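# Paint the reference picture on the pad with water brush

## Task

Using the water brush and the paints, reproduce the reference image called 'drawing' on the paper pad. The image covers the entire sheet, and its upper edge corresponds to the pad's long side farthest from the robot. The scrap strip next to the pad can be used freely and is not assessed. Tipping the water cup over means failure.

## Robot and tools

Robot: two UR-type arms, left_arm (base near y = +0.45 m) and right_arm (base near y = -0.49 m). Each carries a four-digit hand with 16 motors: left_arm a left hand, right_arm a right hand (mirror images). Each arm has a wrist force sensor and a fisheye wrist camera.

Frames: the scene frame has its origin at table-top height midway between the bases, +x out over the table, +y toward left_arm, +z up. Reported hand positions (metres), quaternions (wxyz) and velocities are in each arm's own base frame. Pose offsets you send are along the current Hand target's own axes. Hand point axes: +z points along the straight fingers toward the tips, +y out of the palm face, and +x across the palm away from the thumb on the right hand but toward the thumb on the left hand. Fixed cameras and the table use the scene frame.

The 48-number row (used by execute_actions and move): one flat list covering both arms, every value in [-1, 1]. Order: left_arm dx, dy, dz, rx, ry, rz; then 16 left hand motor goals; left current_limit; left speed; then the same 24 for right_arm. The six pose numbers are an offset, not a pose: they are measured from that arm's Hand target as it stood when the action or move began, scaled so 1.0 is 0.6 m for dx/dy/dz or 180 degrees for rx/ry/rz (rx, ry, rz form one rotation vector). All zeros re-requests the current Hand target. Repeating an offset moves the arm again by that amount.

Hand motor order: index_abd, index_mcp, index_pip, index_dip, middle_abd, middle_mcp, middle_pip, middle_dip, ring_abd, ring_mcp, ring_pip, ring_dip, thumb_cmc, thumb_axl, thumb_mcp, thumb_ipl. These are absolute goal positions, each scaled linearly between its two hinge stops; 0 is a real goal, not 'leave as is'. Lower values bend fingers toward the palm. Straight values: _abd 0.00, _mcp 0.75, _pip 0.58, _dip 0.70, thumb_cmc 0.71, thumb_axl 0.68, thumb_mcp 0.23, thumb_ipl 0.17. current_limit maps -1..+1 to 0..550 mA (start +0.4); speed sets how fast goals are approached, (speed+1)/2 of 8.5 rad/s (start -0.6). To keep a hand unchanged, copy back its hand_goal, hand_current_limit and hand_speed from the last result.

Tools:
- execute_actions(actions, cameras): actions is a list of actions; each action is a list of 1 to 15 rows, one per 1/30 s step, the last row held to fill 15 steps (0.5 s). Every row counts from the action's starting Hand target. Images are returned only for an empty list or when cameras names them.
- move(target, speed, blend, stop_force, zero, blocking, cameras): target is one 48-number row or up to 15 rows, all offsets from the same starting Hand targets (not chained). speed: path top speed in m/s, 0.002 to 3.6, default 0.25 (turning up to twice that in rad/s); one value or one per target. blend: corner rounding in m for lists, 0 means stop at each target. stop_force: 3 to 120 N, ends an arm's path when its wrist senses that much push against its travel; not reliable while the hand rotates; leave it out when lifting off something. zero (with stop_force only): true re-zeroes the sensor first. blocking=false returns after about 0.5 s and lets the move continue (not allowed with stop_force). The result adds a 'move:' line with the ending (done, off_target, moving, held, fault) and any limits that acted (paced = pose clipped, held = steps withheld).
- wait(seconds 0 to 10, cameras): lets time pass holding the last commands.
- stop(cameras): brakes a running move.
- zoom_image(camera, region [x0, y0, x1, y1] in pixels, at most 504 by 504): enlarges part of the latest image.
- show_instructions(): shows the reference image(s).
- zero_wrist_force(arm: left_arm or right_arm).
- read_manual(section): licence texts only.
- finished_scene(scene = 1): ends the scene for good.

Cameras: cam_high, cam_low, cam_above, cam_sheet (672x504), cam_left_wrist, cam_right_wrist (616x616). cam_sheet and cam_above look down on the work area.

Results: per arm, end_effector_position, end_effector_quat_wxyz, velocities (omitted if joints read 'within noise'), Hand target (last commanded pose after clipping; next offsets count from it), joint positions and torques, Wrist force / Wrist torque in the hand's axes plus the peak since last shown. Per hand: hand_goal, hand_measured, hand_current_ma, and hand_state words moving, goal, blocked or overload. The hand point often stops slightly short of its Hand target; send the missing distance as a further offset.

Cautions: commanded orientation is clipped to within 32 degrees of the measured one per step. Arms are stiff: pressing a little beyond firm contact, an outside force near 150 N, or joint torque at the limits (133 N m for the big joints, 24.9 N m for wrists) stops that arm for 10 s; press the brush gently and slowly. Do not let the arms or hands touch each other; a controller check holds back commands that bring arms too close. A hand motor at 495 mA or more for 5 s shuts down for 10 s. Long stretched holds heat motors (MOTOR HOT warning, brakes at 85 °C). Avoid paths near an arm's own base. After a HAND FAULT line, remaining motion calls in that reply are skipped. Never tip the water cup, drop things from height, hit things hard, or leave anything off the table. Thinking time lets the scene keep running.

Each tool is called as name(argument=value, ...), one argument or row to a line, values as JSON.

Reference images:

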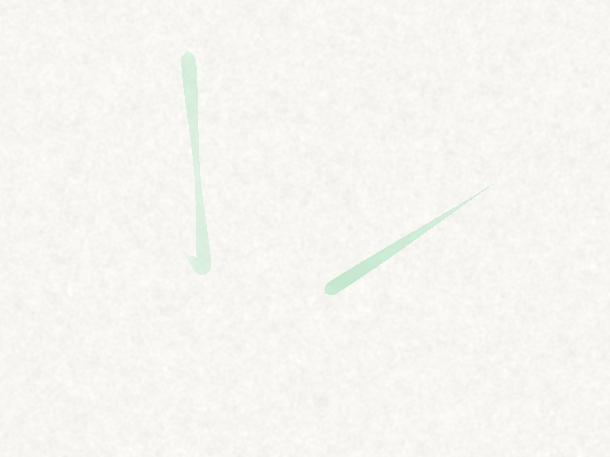

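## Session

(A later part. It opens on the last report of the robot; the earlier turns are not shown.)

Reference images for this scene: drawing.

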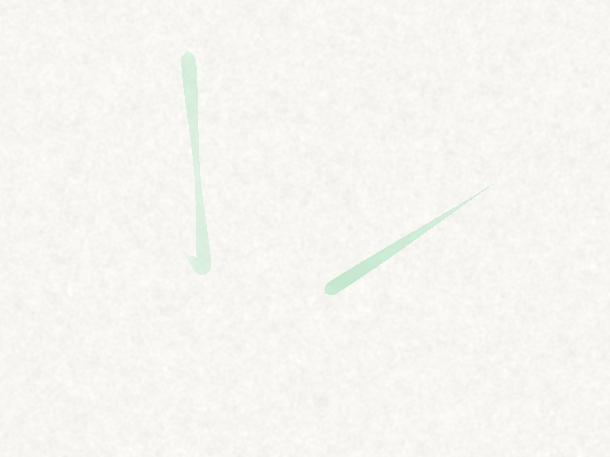

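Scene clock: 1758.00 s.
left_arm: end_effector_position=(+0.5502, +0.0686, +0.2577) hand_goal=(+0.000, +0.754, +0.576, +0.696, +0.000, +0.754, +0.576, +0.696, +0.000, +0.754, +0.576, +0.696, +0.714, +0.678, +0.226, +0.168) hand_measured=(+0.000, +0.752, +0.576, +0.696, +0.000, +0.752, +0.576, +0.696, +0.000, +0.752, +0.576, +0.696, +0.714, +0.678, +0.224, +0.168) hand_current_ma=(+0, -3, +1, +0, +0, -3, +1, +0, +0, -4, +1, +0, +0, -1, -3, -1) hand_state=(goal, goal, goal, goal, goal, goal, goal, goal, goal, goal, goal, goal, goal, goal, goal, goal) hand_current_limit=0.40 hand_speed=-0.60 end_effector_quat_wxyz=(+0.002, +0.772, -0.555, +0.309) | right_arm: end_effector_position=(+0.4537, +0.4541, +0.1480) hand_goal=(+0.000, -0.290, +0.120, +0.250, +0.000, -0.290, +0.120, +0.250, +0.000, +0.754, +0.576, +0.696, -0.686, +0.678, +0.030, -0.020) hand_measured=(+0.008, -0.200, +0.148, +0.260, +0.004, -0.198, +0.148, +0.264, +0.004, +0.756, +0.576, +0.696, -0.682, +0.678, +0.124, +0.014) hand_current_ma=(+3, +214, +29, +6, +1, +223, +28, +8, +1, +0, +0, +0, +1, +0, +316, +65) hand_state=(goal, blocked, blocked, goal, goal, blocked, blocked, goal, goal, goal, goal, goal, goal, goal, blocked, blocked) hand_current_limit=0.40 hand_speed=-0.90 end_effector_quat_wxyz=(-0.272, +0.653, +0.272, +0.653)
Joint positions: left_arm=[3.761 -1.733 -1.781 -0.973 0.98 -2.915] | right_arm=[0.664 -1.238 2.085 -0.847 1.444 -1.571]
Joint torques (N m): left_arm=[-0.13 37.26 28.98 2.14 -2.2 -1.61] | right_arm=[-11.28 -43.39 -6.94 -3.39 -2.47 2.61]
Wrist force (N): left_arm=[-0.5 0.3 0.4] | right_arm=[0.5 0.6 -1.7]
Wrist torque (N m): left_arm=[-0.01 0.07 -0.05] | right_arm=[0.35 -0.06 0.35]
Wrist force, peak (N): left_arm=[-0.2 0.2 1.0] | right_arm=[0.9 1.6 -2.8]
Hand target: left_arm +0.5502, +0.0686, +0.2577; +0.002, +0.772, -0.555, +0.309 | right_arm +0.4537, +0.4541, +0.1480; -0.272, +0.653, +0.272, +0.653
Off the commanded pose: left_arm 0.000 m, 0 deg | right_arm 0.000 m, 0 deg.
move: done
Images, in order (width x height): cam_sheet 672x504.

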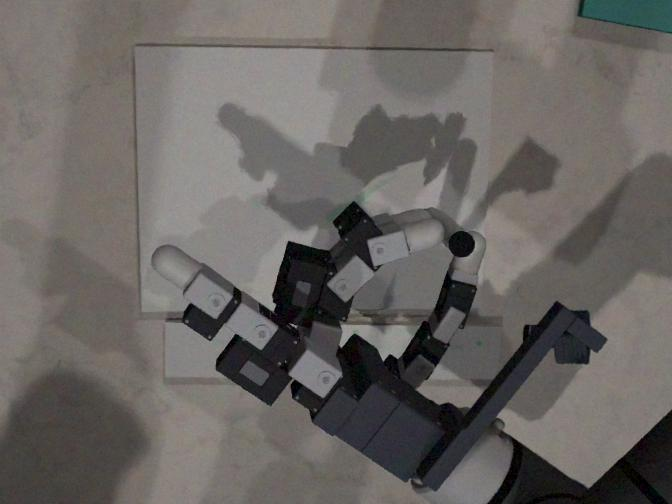

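move(
  target=[0,0,0,0,0,0,0,0.754,0.576,0.696,0,0.754,0.576,0.696,0,0.754,0.576,0.696,0.714,0.678,0.226,0.168,0.4,-0.6,0.03,0.15,-0.18,0,0,0,0,-0.29,0.12,0.25,0,-0.29,0.12,0.25,0,0.754,0.576,0.696,-0.686,0.678,0.03,-0.02,0.4,-0.9],
  speed=0.25,
  cameras=["cam_sheet"],
)

zoom_image(
  camera="cam_sheet",
  region=[225, 180, 285, 230],
)

zoom_image(
  camera="cam_sheet",
  region=[310, 150, 430, 240],
)

Scene clock: 1764.37 s.
left_arm: end_effector_position=(+0.5502, +0.0686, +0.2577) hand_goal=(+0.000, +0.754, +0.576, +0.696, +0.000, +0.754, +0.576, +0.696, +0.000, +0.754, +0.576, +0.696, +0.714, +0.678, +0.226, +0.168) hand_measured=(+0.000, +0.752, +0.576, +0.696, +0.000, +0.752, +0.576, +0.696, +0.000, +0.752, +0.576, +0.696, +0.714, +0.678, +0.224, +0.168) hand_current_ma=(+0, -3, +1, +0, +0, -3, +1, +0, +0, -4, +1, +0, +0, -1, -3, -1) hand_state=(goal, goal, goal, goal, goal, goal, goal, goal, goal, goal, goal, goal, goal, goal, goal, goal) hand_current_limit=0.40 hand_speed=-0.60 end_effector_quat_wxyz=(+0.002, +0.772, -0.555, +0.309) | right_arm: end_effector_position=(+0.4417, +0.3140, +0.1660) hand_goal=(+0.000, -0.290, +0.120, +0.250, +0.000, -0.290, +0.120, +0.250, +0.000, +0.754, +0.576, +0.696, -0.686, +0.678, +0.030, -0.020) hand_measured=(+0.008, -0.200, +0.148, +0.260, +0.004, -0.198, +0.148, +0.264, +0.004, +0.756, +0.576, +0.696, -0.682, +0.678, +0.124, +0.014) hand_current_ma=(+3, +214, +29, +6, +1, +223, +28, +8, +1, +0, +0, +0, +1, +0, +316, +65) hand_state=(goal, blocked, blocked, goal, goal, blocked, blocked, goal, goal, goal, goal, goal, goal, goal, blocked, blocked) hand_current_limit=0.40 hand_speed=-0.90 end_effector_quat_wxyz=(-0.272, +0.653, +0.272, +0.653)
Joint positions: left_arm=[3.761 -1.733 -1.781 -0.973 0.98 -2.915] | right_arm=[0.311 -1.525 2.391 -0.866 1.091 -1.571]
Joint torques (N m): left_arm=[-0.63 35.02 28.36 2.16 -2.14 -1.33] | right_arm=[-11.38 -30.4 -5.91 -0.17 -2.35 2.75]
Wrist force (N): left_arm=[0.1 0.4 0.4] | right_arm=[0.3 0.4 -1.8]
Wrist torque (N m): left_arm=[0.02 0.00 -0.01] | right_arm=[0.37 -0.04 0.28]
Wrist force, peak (N): left_arm=[-0.4 0.1 0.8] | right_arm=[0.9 1.4 -2.8]
Hand target: left_arm +0.5502, +0.0686, +0.2577; +0.002, +0.772, -0.555, +0.309 | right_arm +0.4417, +0.3140, +0.1660; -0.272, +0.653, +0.272, +0.653
Off the commanded pose: left_arm 0.000 m, 0 deg | right_arm 0.000 m, 0 deg.
move: done
Images, in order (width x height): cam_sheet 672x504.

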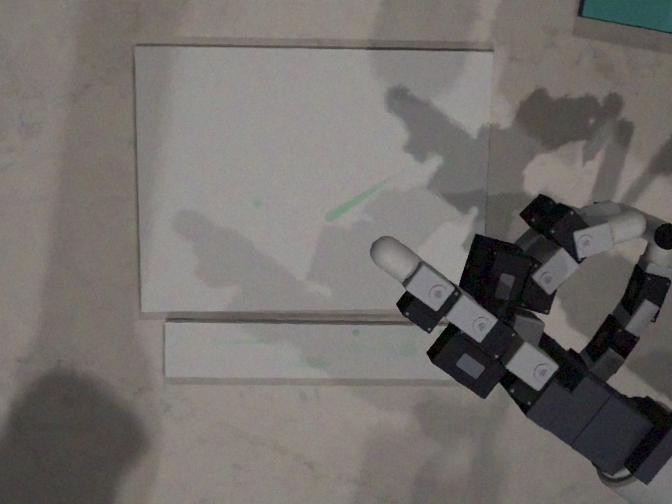

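Scaled by 8.400.

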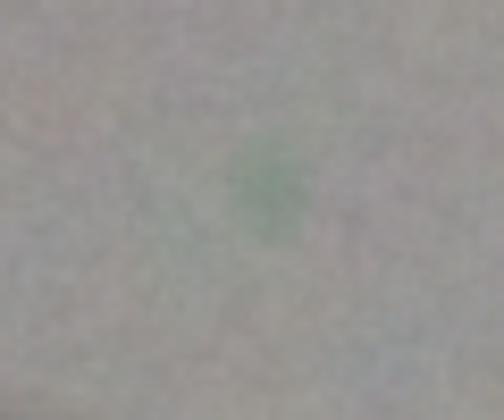

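Scaled by 4.200.

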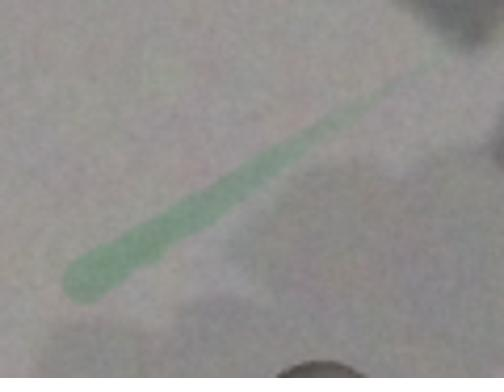

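move(
  target=[
    [0,0,0,0,0,0,0,0.754,0.576,0.696,0,0.754,0.576,0.696,0,0.754,0.576,0.696,0.714,0.678,0.226,0.168,0.4,-0.6,-0.07,-0.29035,0.37172,0,0,0,0,-0.29,0.12,0.25,0,-0.29,0.12,0.25,0,0.754,0.576,0.696,-0.686,0.678,0.03,-0.02,0.4,-0.9],
    [0,0,0,0,0,0,0,0.754,0.576,0.696,0,0.754,0.576,0.696,0,0.754,0.576,0.696,0.714,0.678,0.226,0.168,0.4,-0.6,-0.1084,-0.29035,0.37172,0,0,0,0,-0.29,0.12,0.25,0,-0.29,0.12,0.25,0,0.754,0.576,0.696,-0.686,0.678,0.03,-0.02,0.4,-0.9],
    [0,0,0,0,0,0,0,0.754,0.576,0.696,0,0.754,0.576,0.696,0,0.754,0.576,0.696,0.714,0.678,0.226,0.168,0.4,-0.6,-0.09,-0.29035,0.37172,0,0,0,0,-0.29,0.12,0.25,0,-0.29,0.12,0.25,0,0.754,0.576,0.696,-0.686,0.678,0.03,-0.02,0.4,-0.9],
    [0,0,0,0,0,0,0,0.754,0.576,0.696,0,0.754,0.576,0.696,0,0.754,0.576,0.696,0.714,0.678,0.226,0.168,0.4,-0.6,-0.09,-0.29026,0.37506,0,0,0,0,-0.29,0.12,0.25,0,-0.29,0.12,0.25,0,0.754,0.576,0.696,-0.686,0.678,0.03,-0.02,0.4,-0.9],
    [0,0,0,0,0,0,0,0.754,0.576,0.696,0,0.754,0.576,0.696,0,0.754,0.576,0.696,0.714,0.678,0.226,0.168,0.4,-0.6,-0.1063,-0.29026,0.37506,0,0,0,0,-0.29,0.12,0.25,0,-0.29,0.12,0.25,0,0.754,0.576,0.696,-0.686,0.678,0.03,-0.02,0.4,-0.9],
    [0,0,0,0,0,0,0,0.754,0.576,0.696,0,0.754,0.576,0.696,0,0.754,0.576,0.696,0.714,0.678,0.226,0.168,0.4,-0.6,-0.09,-0.29026,0.37506,0,0,0,0,-0.29,0.12,0.25,0,-0.29,0.12,0.25,0,0.754,0.576,0.696,-0.686,0.678,0.03,-0.02,0.4,-0.9],
    [0,0,0,0,0,0,0,0.754,0.576,0.696,0,0.754,0.576,0.696,0,0.754,0.576,0.696,0.714,0.678,0.226,0.168,0.4,-0.6,-0.09,-0.29017,0.37805,0,0,0,0,-0.29,0.12,0.25,0,-0.29,0.12,0.25,0,0.754,0.576,0.696,-0.686,0.678,0.03,-0.02,0.4,-0.9],
    [0,0,0,0,0,0,0,0.754,0.576,0.696,0,0.754,0.576,0.696,0,0.754,0.576,0.696,0.714,0.678,0.226,0.168,0.4,-0.6,-0.104,-0.29017,0.37805,0,0,0,0,-0.29,0.12,0.25,0,-0.29,0.12,0.25,0,0.754,0.576,0.696,-0.686,0.678,0.03,-0.02,0.4,-0.9],
    [0,0,0,0,0,0,0,0.754,0.576,0.696,0,0.754,0.576,0.696,0,0.754,0.576,0.696,0.714,0.678,0.226,0.168,0.4,-0.6,-0.09,-0.29017,0.37805,0,0,0,0,-0.29,0.12,0.25,0,-0.29,0.12,0.25,0,0.754,0.576,0.696,-0.686,0.678,0.03,-0.02,0.4,-0.9],
    [0,0,0,0,0,0,0,0.754,0.576,0.696,0,0.754,0.576,0.696,0,0.754,0.576,0.696,0.714,0.678,0.226,0.168,0.4,-0.6,-0.09,-0.2901,0.38055,0,0,0,0,-0.29,0.12,0.25,0,-0.29,0.12,0.25,0,0.754,0.576,0.696,-0.686,0.678,0.03,-0.02,0.4,-0.9],
    [0,0,0,0,0,0,0,0.754,0.576,0.696,0,0.754,0.576,0.696,0,0.754,0.576,0.696,0.714,0.678,0.226,0.168,0.4,-0.6,-0.1023,-0.2901,0.38055,0,0,0,0,-0.29,0.12,0.25,0,-0.29,0.12,0.25,0,0.754,0.576,0.696,-0.686,0.678,0.03,-0.02,0.4,-0.9],
    [0,0,0,0,0,0,0,0.754,0.576,0.696,0,0.754,0.576,0.696,0,0.754,0.576,0.696,0.714,0.678,0.226,0.168,0.4,-0.6,-0.0976,-0.28991,0.38722,0,0,0,0,-0.29,0.12,0.25,0,-0.29,0.12,0.25,0,0.754,0.576,0.696,-0.686,0.678,0.03,-0.02,0.4,-0.9],
    [0,0,0,0,0,0,0,0.754,0.576,0.696,0,0.754,0.576,0.696,0,0.754,0.576,0.696,0.714,0.678,0.226,0.168,0.4,-0.6,-0.08,-0.28991,0.388,0,0,0,0,-0.29,0.12,0.25,0,-0.29,0.12,0.25,0,0.754,0.576,0.696,-0.686,0.678,0.03,-0.02,0.4,-0.9],
  ],
  speed=[0.2, 0.06, 0.06, 0.06, 0.06, 0.06, 0.06, 0.06, 0.06, 0.06, 0.06, 0.03, 0.06],
  blend=[0.004, 0, 0.001, 0.001, 0, 0.001, 0.001, 0, 0.001, 0.001, 0, 0.001, 0],
)

Scene clock: 1798.07 s.
left_arm: end_effector_position=(+0.5502, +0.0686, +0.2577) hand_goal=(+0.000, +0.754, +0.576, +0.696, +0.000, +0.754, +0.576, +0.696, +0.000, +0.754, +0.576, +0.696, +0.714, +0.678, +0.226, +0.168) hand_measured=(+0.000, +0.752, +0.576, +0.696, +0.000, +0.752, +0.576, +0.696, +0.000, +0.752, +0.576, +0.696, +0.714, +0.678, +0.224, +0.168) hand_current_ma=(+0, -3, +1, +0, +0, -3, +1, +0, +0, -4, +1, +0, +0, -1, -3, -1) hand_state=(goal, goal, goal, goal, goal, goal, goal, goal, goal, goal, goal, goal, goal, goal, goal, goal) hand_current_limit=0.40 hand_speed=-0.60 end_effector_quat_wxyz=(+0.002, +0.772, -0.555, +0.309) | right_arm: end_effector_position=(+0.4818, +0.6019, +0.1180) hand_goal=(+0.000, -0.290, +0.120, +0.250, +0.000, -0.290, +0.120, +0.250, +0.000, +0.754, +0.576, +0.696, -0.686, +0.678, +0.030, -0.020) hand_measured=(+0.008, -0.200, +0.148, +0.260, +0.004, -0.198, +0.148, +0.264, +0.004, +0.756, +0.576, +0.696, -0.682, +0.678, +0.124, +0.014) hand_current_ma=(+3, +214, +29, +6, +1, +223, +28, +8, +1, +0, +0, +0, +1, +0, +316, +65) hand_state=(goal, blocked, blocked, goal, goal, blocked, blocked, goal, goal, goal, goal, goal, goal, goal, blocked, blocked) hand_current_limit=0.40 hand_speed=-0.90 end_effector_quat_wxyz=(-0.272, +0.653, +0.272, +0.653)
Joint positions: left_arm=[3.761 -1.733 -1.781 -0.973 0.98 -2.915] | right_arm=[0.851 -0.928 1.661 -0.733 1.631 -1.571]
Joint torques (N m): left_arm=[-1.72 35.48 29.21 2.09 -2.22 -1.39] | right_arm=[-11.5 -57.27 -27.88 -0.32 -2.36 0.78]
Wrist force (N): left_arm=[-0.2 0.0 0.5] | right_arm=[0.4 0.1 -2.1]
Wrist torque (N m): left_arm=[-0.06 0.03 -0.02] | right_arm=[0.35 -0.01 0.33]
Wrist force, peak (N): left_arm=[-0.4 0.0 0.9] | right_arm=[1.0 1.0 -2.9]
Hand target: left_arm +0.5502, +0.0686, +0.2577; +0.002, +0.772, -0.555, +0.309 | right_arm +0.4819, +0.6019, +0.1181; -0.272, +0.653, +0.272, +0.653
Off the commanded pose: left_arm 0.000 m, 0 deg | right_arm 0.000 m, 0 deg.
move: done; blend cut to 0.0009 m at target 6, 0.0009 m at target 7, 0.0008 m at target 9, 0.0008 m at target 10

move(
  target=[
    [0,0,0,0,0,0,0,0.754,0.576,0.696,0,0.754,0.576,0.696,0,0.754,0.576,0.696,0.714,0.678,0.226,0.168,0.4,-0.6,0,0.00772,-0.01394,0,0,0,0,-0.29,0.12,0.25,0,-0.29,0.12,0.25,0,0.754,0.576,0.696,-0.686,0.678,0.03,-0.02,0.4,-0.9],
    [0,0,0,0,0,0,0,0.754,0.576,0.696,0,0.754,0.576,0.696,0,0.754,0.576,0.696,0.714,0.678,0.226,0.168,0.4,-0.6,-0.0302,0.00772,-0.01394,0,0,0,0,-0.29,0.12,0.25,0,-0.29,0.12,0.25,0,0.754,0.576,0.696,-0.686,0.678,0.03,-0.02,0.4,-0.9],
    [0,0,0,0,0,0,0,0.754,0.576,0.696,0,0.754,0.576,0.696,0,0.754,0.576,0.696,0.714,0.678,0.226,0.168,0.4,-0.6,-0.0102,0.00772,-0.01394,0,0,0,0,-0.29,0.12,0.25,0,-0.29,0.12,0.25,0,0.754,0.576,0.696,-0.686,0.678,0.03,-0.02,0.4,-0.9],
    [0,0,0,0,0,0,0,0.754,0.576,0.696,0,0.754,0.576,0.696,0,0.754,0.576,0.696,0.714,0.678,0.226,0.168,0.4,-0.6,-0.0102,0.01162,-0.01081,0,0,0,0,-0.29,0.12,0.25,0,-0.29,0.12,0.25,0,0.754,0.576,0.696,-0.686,0.678,0.03,-0.02,0.4,-0.9],
    [0,0,0,0,0,0,0,0.754,0.576,0.696,0,0.754,0.576,0.696,0,0.754,0.576,0.696,0.714,0.678,0.226,0.168,0.4,-0.6,-0.0295,0.01162,-0.01081,0,0,0,0,-0.29,0.12,0.25,0,-0.29,0.12,0.25,0,0.754,0.576,0.696,-0.686,0.678,0.03,-0.02,0.4,-0.9],
    [0,0,0,0,0,0,0,0.754,0.576,0.696,0,0.754,0.576,0.696,0,0.754,0.576,0.696,0.714,0.678,0.226,0.168,0.4,-0.6,-0.0102,0.01162,-0.01081,0,0,0,0,-0.29,0.12,0.25,0,-0.29,0.12,0.25,0,0.754,0.576,0.696,-0.686,0.678,0.03,-0.02,0.4,-0.9],
    [0,0,0,0,0,0,0,0.754,0.576,0.696,0,0.754,0.576,0.696,0,0.754,0.576,0.696,0.714,0.678,0.226,0.168,0.4,-0.6,-0.0102,0.01552,-0.00768,0,0,0,0,-0.29,0.12,0.25,0,-0.29,0.12,0.25,0,0.754,0.576,0.696,-0.686,0.678,0.03,-0.02,0.4,-0.9],
    [0,0,0,0,0,0,0,0.754,0.576,0.696,0,0.754,0.576,0.696,0,0.754,0.576,0.696,0.714,0.678,0.226,0.168,0.4,-0.6,-0.0289,0.01552,-0.00768,0,0,0,0,-0.29,0.12,0.25,0,-0.29,0.12,0.25,0,0.754,0.576,0.696,-0.686,0.678,0.03,-0.02,0.4,-0.9],
    [0,0,0,0,0,0,0,0.754,0.576,0.696,0,0.754,0.576,0.696,0,0.754,0.576,0.696,0.714,0.678,0.226,0.168,0.4,-0.6,-0.0102,0.01552,-0.00768,0,0,0,0,-0.29,0.12,0.25,0,-0.29,0.12,0.25,0,0.754,0.576,0.696,-0.686,0.678,0.03,-0.02,0.4,-0.9],
    [0,0,0,0,0,0,0,0.754,0.576,0.696,0,0.754,0.576,0.696,0,0.754,0.576,0.696,0.714,0.678,0.226,0.168,0.4,-0.6,-0.0102,0.01942,-0.00455,0,0,0,0,-0.29,0.12,0.25,0,-0.29,0.12,0.25,0,0.754,0.576,0.696,-0.686,0.678,0.03,-0.02,0.4,-0.9],
    [0,0,0,0,0,0,0,0.754,0.576,0.696,0,0.754,0.576,0.696,0,0.754,0.576,0.696,0.714,0.678,0.226,0.168,0.4,-0.6,-0.0283,0.01942,-0.00455,0,0,0,0,-0.29,0.12,0.25,0,-0.29,0.12,0.25,0,0.754,0.576,0.696,-0.686,0.678,0.03,-0.02,0.4,-0.9],
    [0,0,0,0,0,0,0,0.754,0.576,0.696,0,0.754,0.576,0.696,0,0.754,0.576,0.696,0.714,0.678,0.226,0.168,0.4,-0.6,-0.0102,0.01942,-0.00455,0,0,0,0,-0.29,0.12,0.25,0,-0.29,0.12,0.25,0,0.754,0.576,0.696,-0.686,0.678,0.03,-0.02,0.4,-0.9],
  ],
  speed=0.06,
  blend=[0.001, 0, 0.001, 0.001, 0, 0.001, 0.001, 0, 0.001, 0.001, 0, 0],
)

move(
  target=[0,0,0,0,0,0,0,0.754,0.576,0.696,0,0.754,0.576,0.696,0,0.754,0.576,0.696,0.714,0.678,0.226,0.168,0.4,-0.6,0.07,0.25,-0.35,0,0,0,0,-0.29,0.12,0.25,0,-0.29,0.12,0.25,0,0.754,0.576,0.696,-0.686,0.678,0.03,-0.02,0.4,-0.9],
  speed=0.25,
  cameras=["cam_sheet"],
)

zoom_image(
  camera="cam_sheet",
  region=[225, 170, 285, 230],
)

zoom_image(
  camera="cam_sheet",
  region=[220, 130, 430, 260],
)

Scene clock: 1823.27 s.
left_arm: end_effector_position=(+0.5502, +0.0686, +0.2577) hand_goal=(+0.000, +0.754, +0.576, +0.696, +0.000, +0.754, +0.576, +0.696, +0.000, +0.754, +0.576, +0.696, +0.714, +0.678, +0.226, +0.168) hand_measured=(+0.000, +0.752, +0.576, +0.696, +0.000, +0.752, +0.576, +0.696, +0.000, +0.752, +0.576, +0.696, +0.714, +0.678, +0.224, +0.168) hand_current_ma=(+0, -3, +1, +0, +0, -3, +1, +0, +0, -4, +1, +0, +0, -1, -3, -1) hand_state=(goal, goal, goal, goal, goal, goal, goal, goal, goal, goal, goal, goal, goal, goal, goal, goal) hand_current_limit=0.40 hand_speed=-0.60 end_effector_quat_wxyz=(+0.002, +0.772, -0.555, +0.309) | right_arm: end_effector_position=(+0.4882, +0.5917, +0.1119) hand_goal=(+0.000, -0.290, +0.120, +0.250, +0.000, -0.290, +0.120, +0.250, +0.000, +0.754, +0.576, +0.696, -0.686, +0.678, +0.030, -0.020) hand_measured=(+0.008, -0.200, +0.148, +0.260, +0.004, -0.198, +0.148, +0.264, +0.004, +0.756, +0.576, +0.696, -0.682, +0.678, +0.124, +0.014) hand_current_ma=(+3, +214, +29, +6, +1, +223, +28, +8, +1, +0, +0, +0, +1, +0, +316, +65) hand_state=(goal, blocked, blocked, goal, goal, blocked, blocked, goal, goal, goal, goal, goal, goal, goal, blocked, blocked) hand_current_limit=0.40 hand_speed=-0.90 end_effector_quat_wxyz=(-0.272, +0.653, +0.272, +0.653)
Joint positions: left_arm=[3.761 -1.733 -1.781 -0.973 0.98 -2.915] | right_arm=[0.83 -0.929 1.684 -0.755 1.61 -1.571]
Joint torques (N m): left_arm=[-0.23 35.76 27.24 2.05 -2.01 -1.43] | right_arm=[-10.64 -56.4 -27.67 -0.35 -2.28 -2.88]
Wrist force (N): left_arm=[-0.1 0.0 0.6] | right_arm=[0.7 0.5 -1.9]
Wrist torque (N m): left_arm=[-0.05 0.02 -0.01] | right_arm=[0.40 -0.08 0.35]
Wrist force, peak (N): left_arm=[-0.6 0.4 0.5] | right_arm=[0.8 0.4 -2.9]
Hand target: left_arm +0.5502, +0.0686, +0.2577; +0.002, +0.772, -0.555, +0.309 | right_arm +0.4882, +0.5917, +0.1120; -0.272, +0.653, +0.272, +0.653
Off the commanded pose: left_arm 0.000 m, 0 deg | right_arm 0.000 m, 0 deg.
move: done

Scene clock: 1825.00 s.
left_arm: end_effector_position=(+0.5502, +0.0686, +0.2577) hand_goal=(+0.000, +0.754, +0.576, +0.696, +0.000, +0.754, +0.576, +0.696, +0.000, +0.754, +0.576, +0.696, +0.714, +0.678, +0.226, +0.168) hand_measured=(+0.000, +0.752, +0.576, +0.696, +0.000, +0.752, +0.576, +0.696, +0.000, +0.752, +0.576, +0.696, +0.714, +0.678, +0.224, +0.168) hand_current_ma=(+0, -3, +1, +0, +0, -3, +1, +0, +0, -4, +1, +0, +0, -1, -3, -1) hand_state=(goal, goal, goal, goal, goal, goal, goal, goal, goal, goal, goal, goal, goal, goal, goal, goal) hand_current_limit=0.40 hand_speed=-0.60 end_effector_quat_wxyz=(+0.002, +0.772, -0.555, +0.309) | right_arm: end_effector_position=(+0.4471, +0.3370, +0.1539) hand_goal=(+0.000, -0.290, +0.120, +0.250, +0.000, -0.290, +0.120, +0.250, +0.000, +0.754, +0.576, +0.696, -0.686, +0.678, +0.030, -0.020) hand_measured=(+0.008, -0.200, +0.148, +0.260, +0.004, -0.198, +0.148, +0.264, +0.004, +0.756, +0.576, +0.696, -0.682, +0.678, +0.124, +0.014) hand_current_ma=(+3, +214, +29, +6, +1, +223, +28, +8, +1, +0, +0, +0, +1, +0, +316, +65) hand_state=(goal, blocked, blocked, goal, goal, blocked, blocked, goal, goal, goal, goal, goal, goal, goal, blocked, blocked) hand_current_limit=0.40 hand_speed=-0.90 end_effector_quat_wxyz=(-0.272, +0.653, +0.272, +0.653)
Joint positions: left_arm=[3.761 -1.733 -1.781 -0.973 0.98 -2.915] | right_arm=[0.38 -1.446 2.349 -0.903 1.16 -1.571]
Joint torques (N m): left_arm=[-0.76 35.22 26.95 2 -1.98 -1.83] | right_arm=[-11.74 -32.83 -5.21 -0.37 -2.46 2.73]
Wrist force (N): left_arm=[-0.1 0.2 0.5] | right_arm=[0.3 0.3 -1.8]
Wrist torque (N m): left_arm=[-0.02 0.02 -0.02] | right_arm=[0.31 -0.04 0.30]
Wrist force, peak (N): left_arm=[-0.3 -0.1 0.9] | right_arm=[0.8 1.2 -3.1]
Hand target: left_arm +0.5502, +0.0686, +0.2577; +0.002, +0.772, -0.555, +0.309 | right_arm +0.4471, +0.3369, +0.1539; -0.272, +0.653, +0.272, +0.653
Off the commanded pose: left_arm 0.000 m, 0 deg | right_arm 0.000 m, 0 deg.
move: done
Images, in order (width x height): cam_sheet 672x504.

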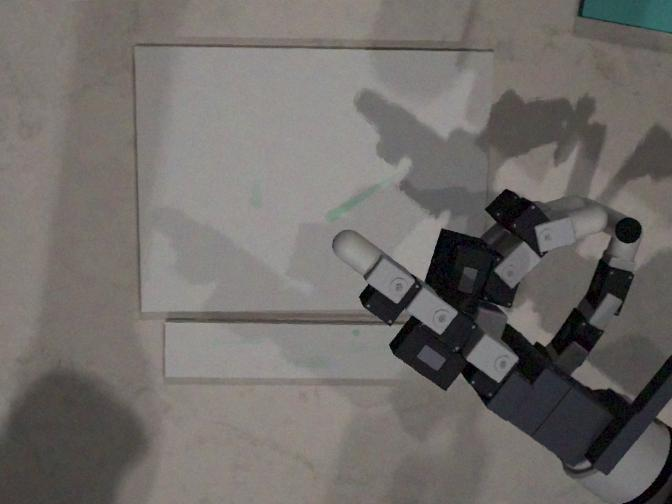

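Scaled by 8.400.

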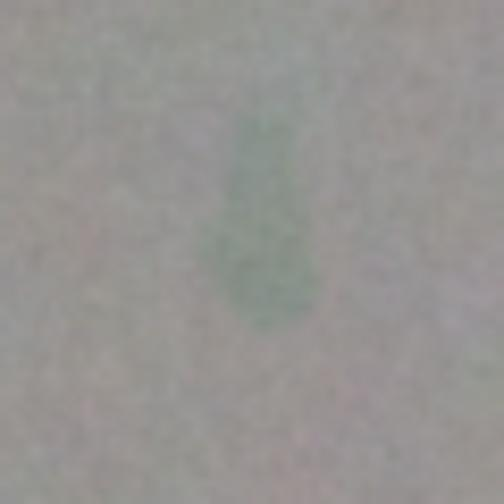

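Scaled by 2.400.

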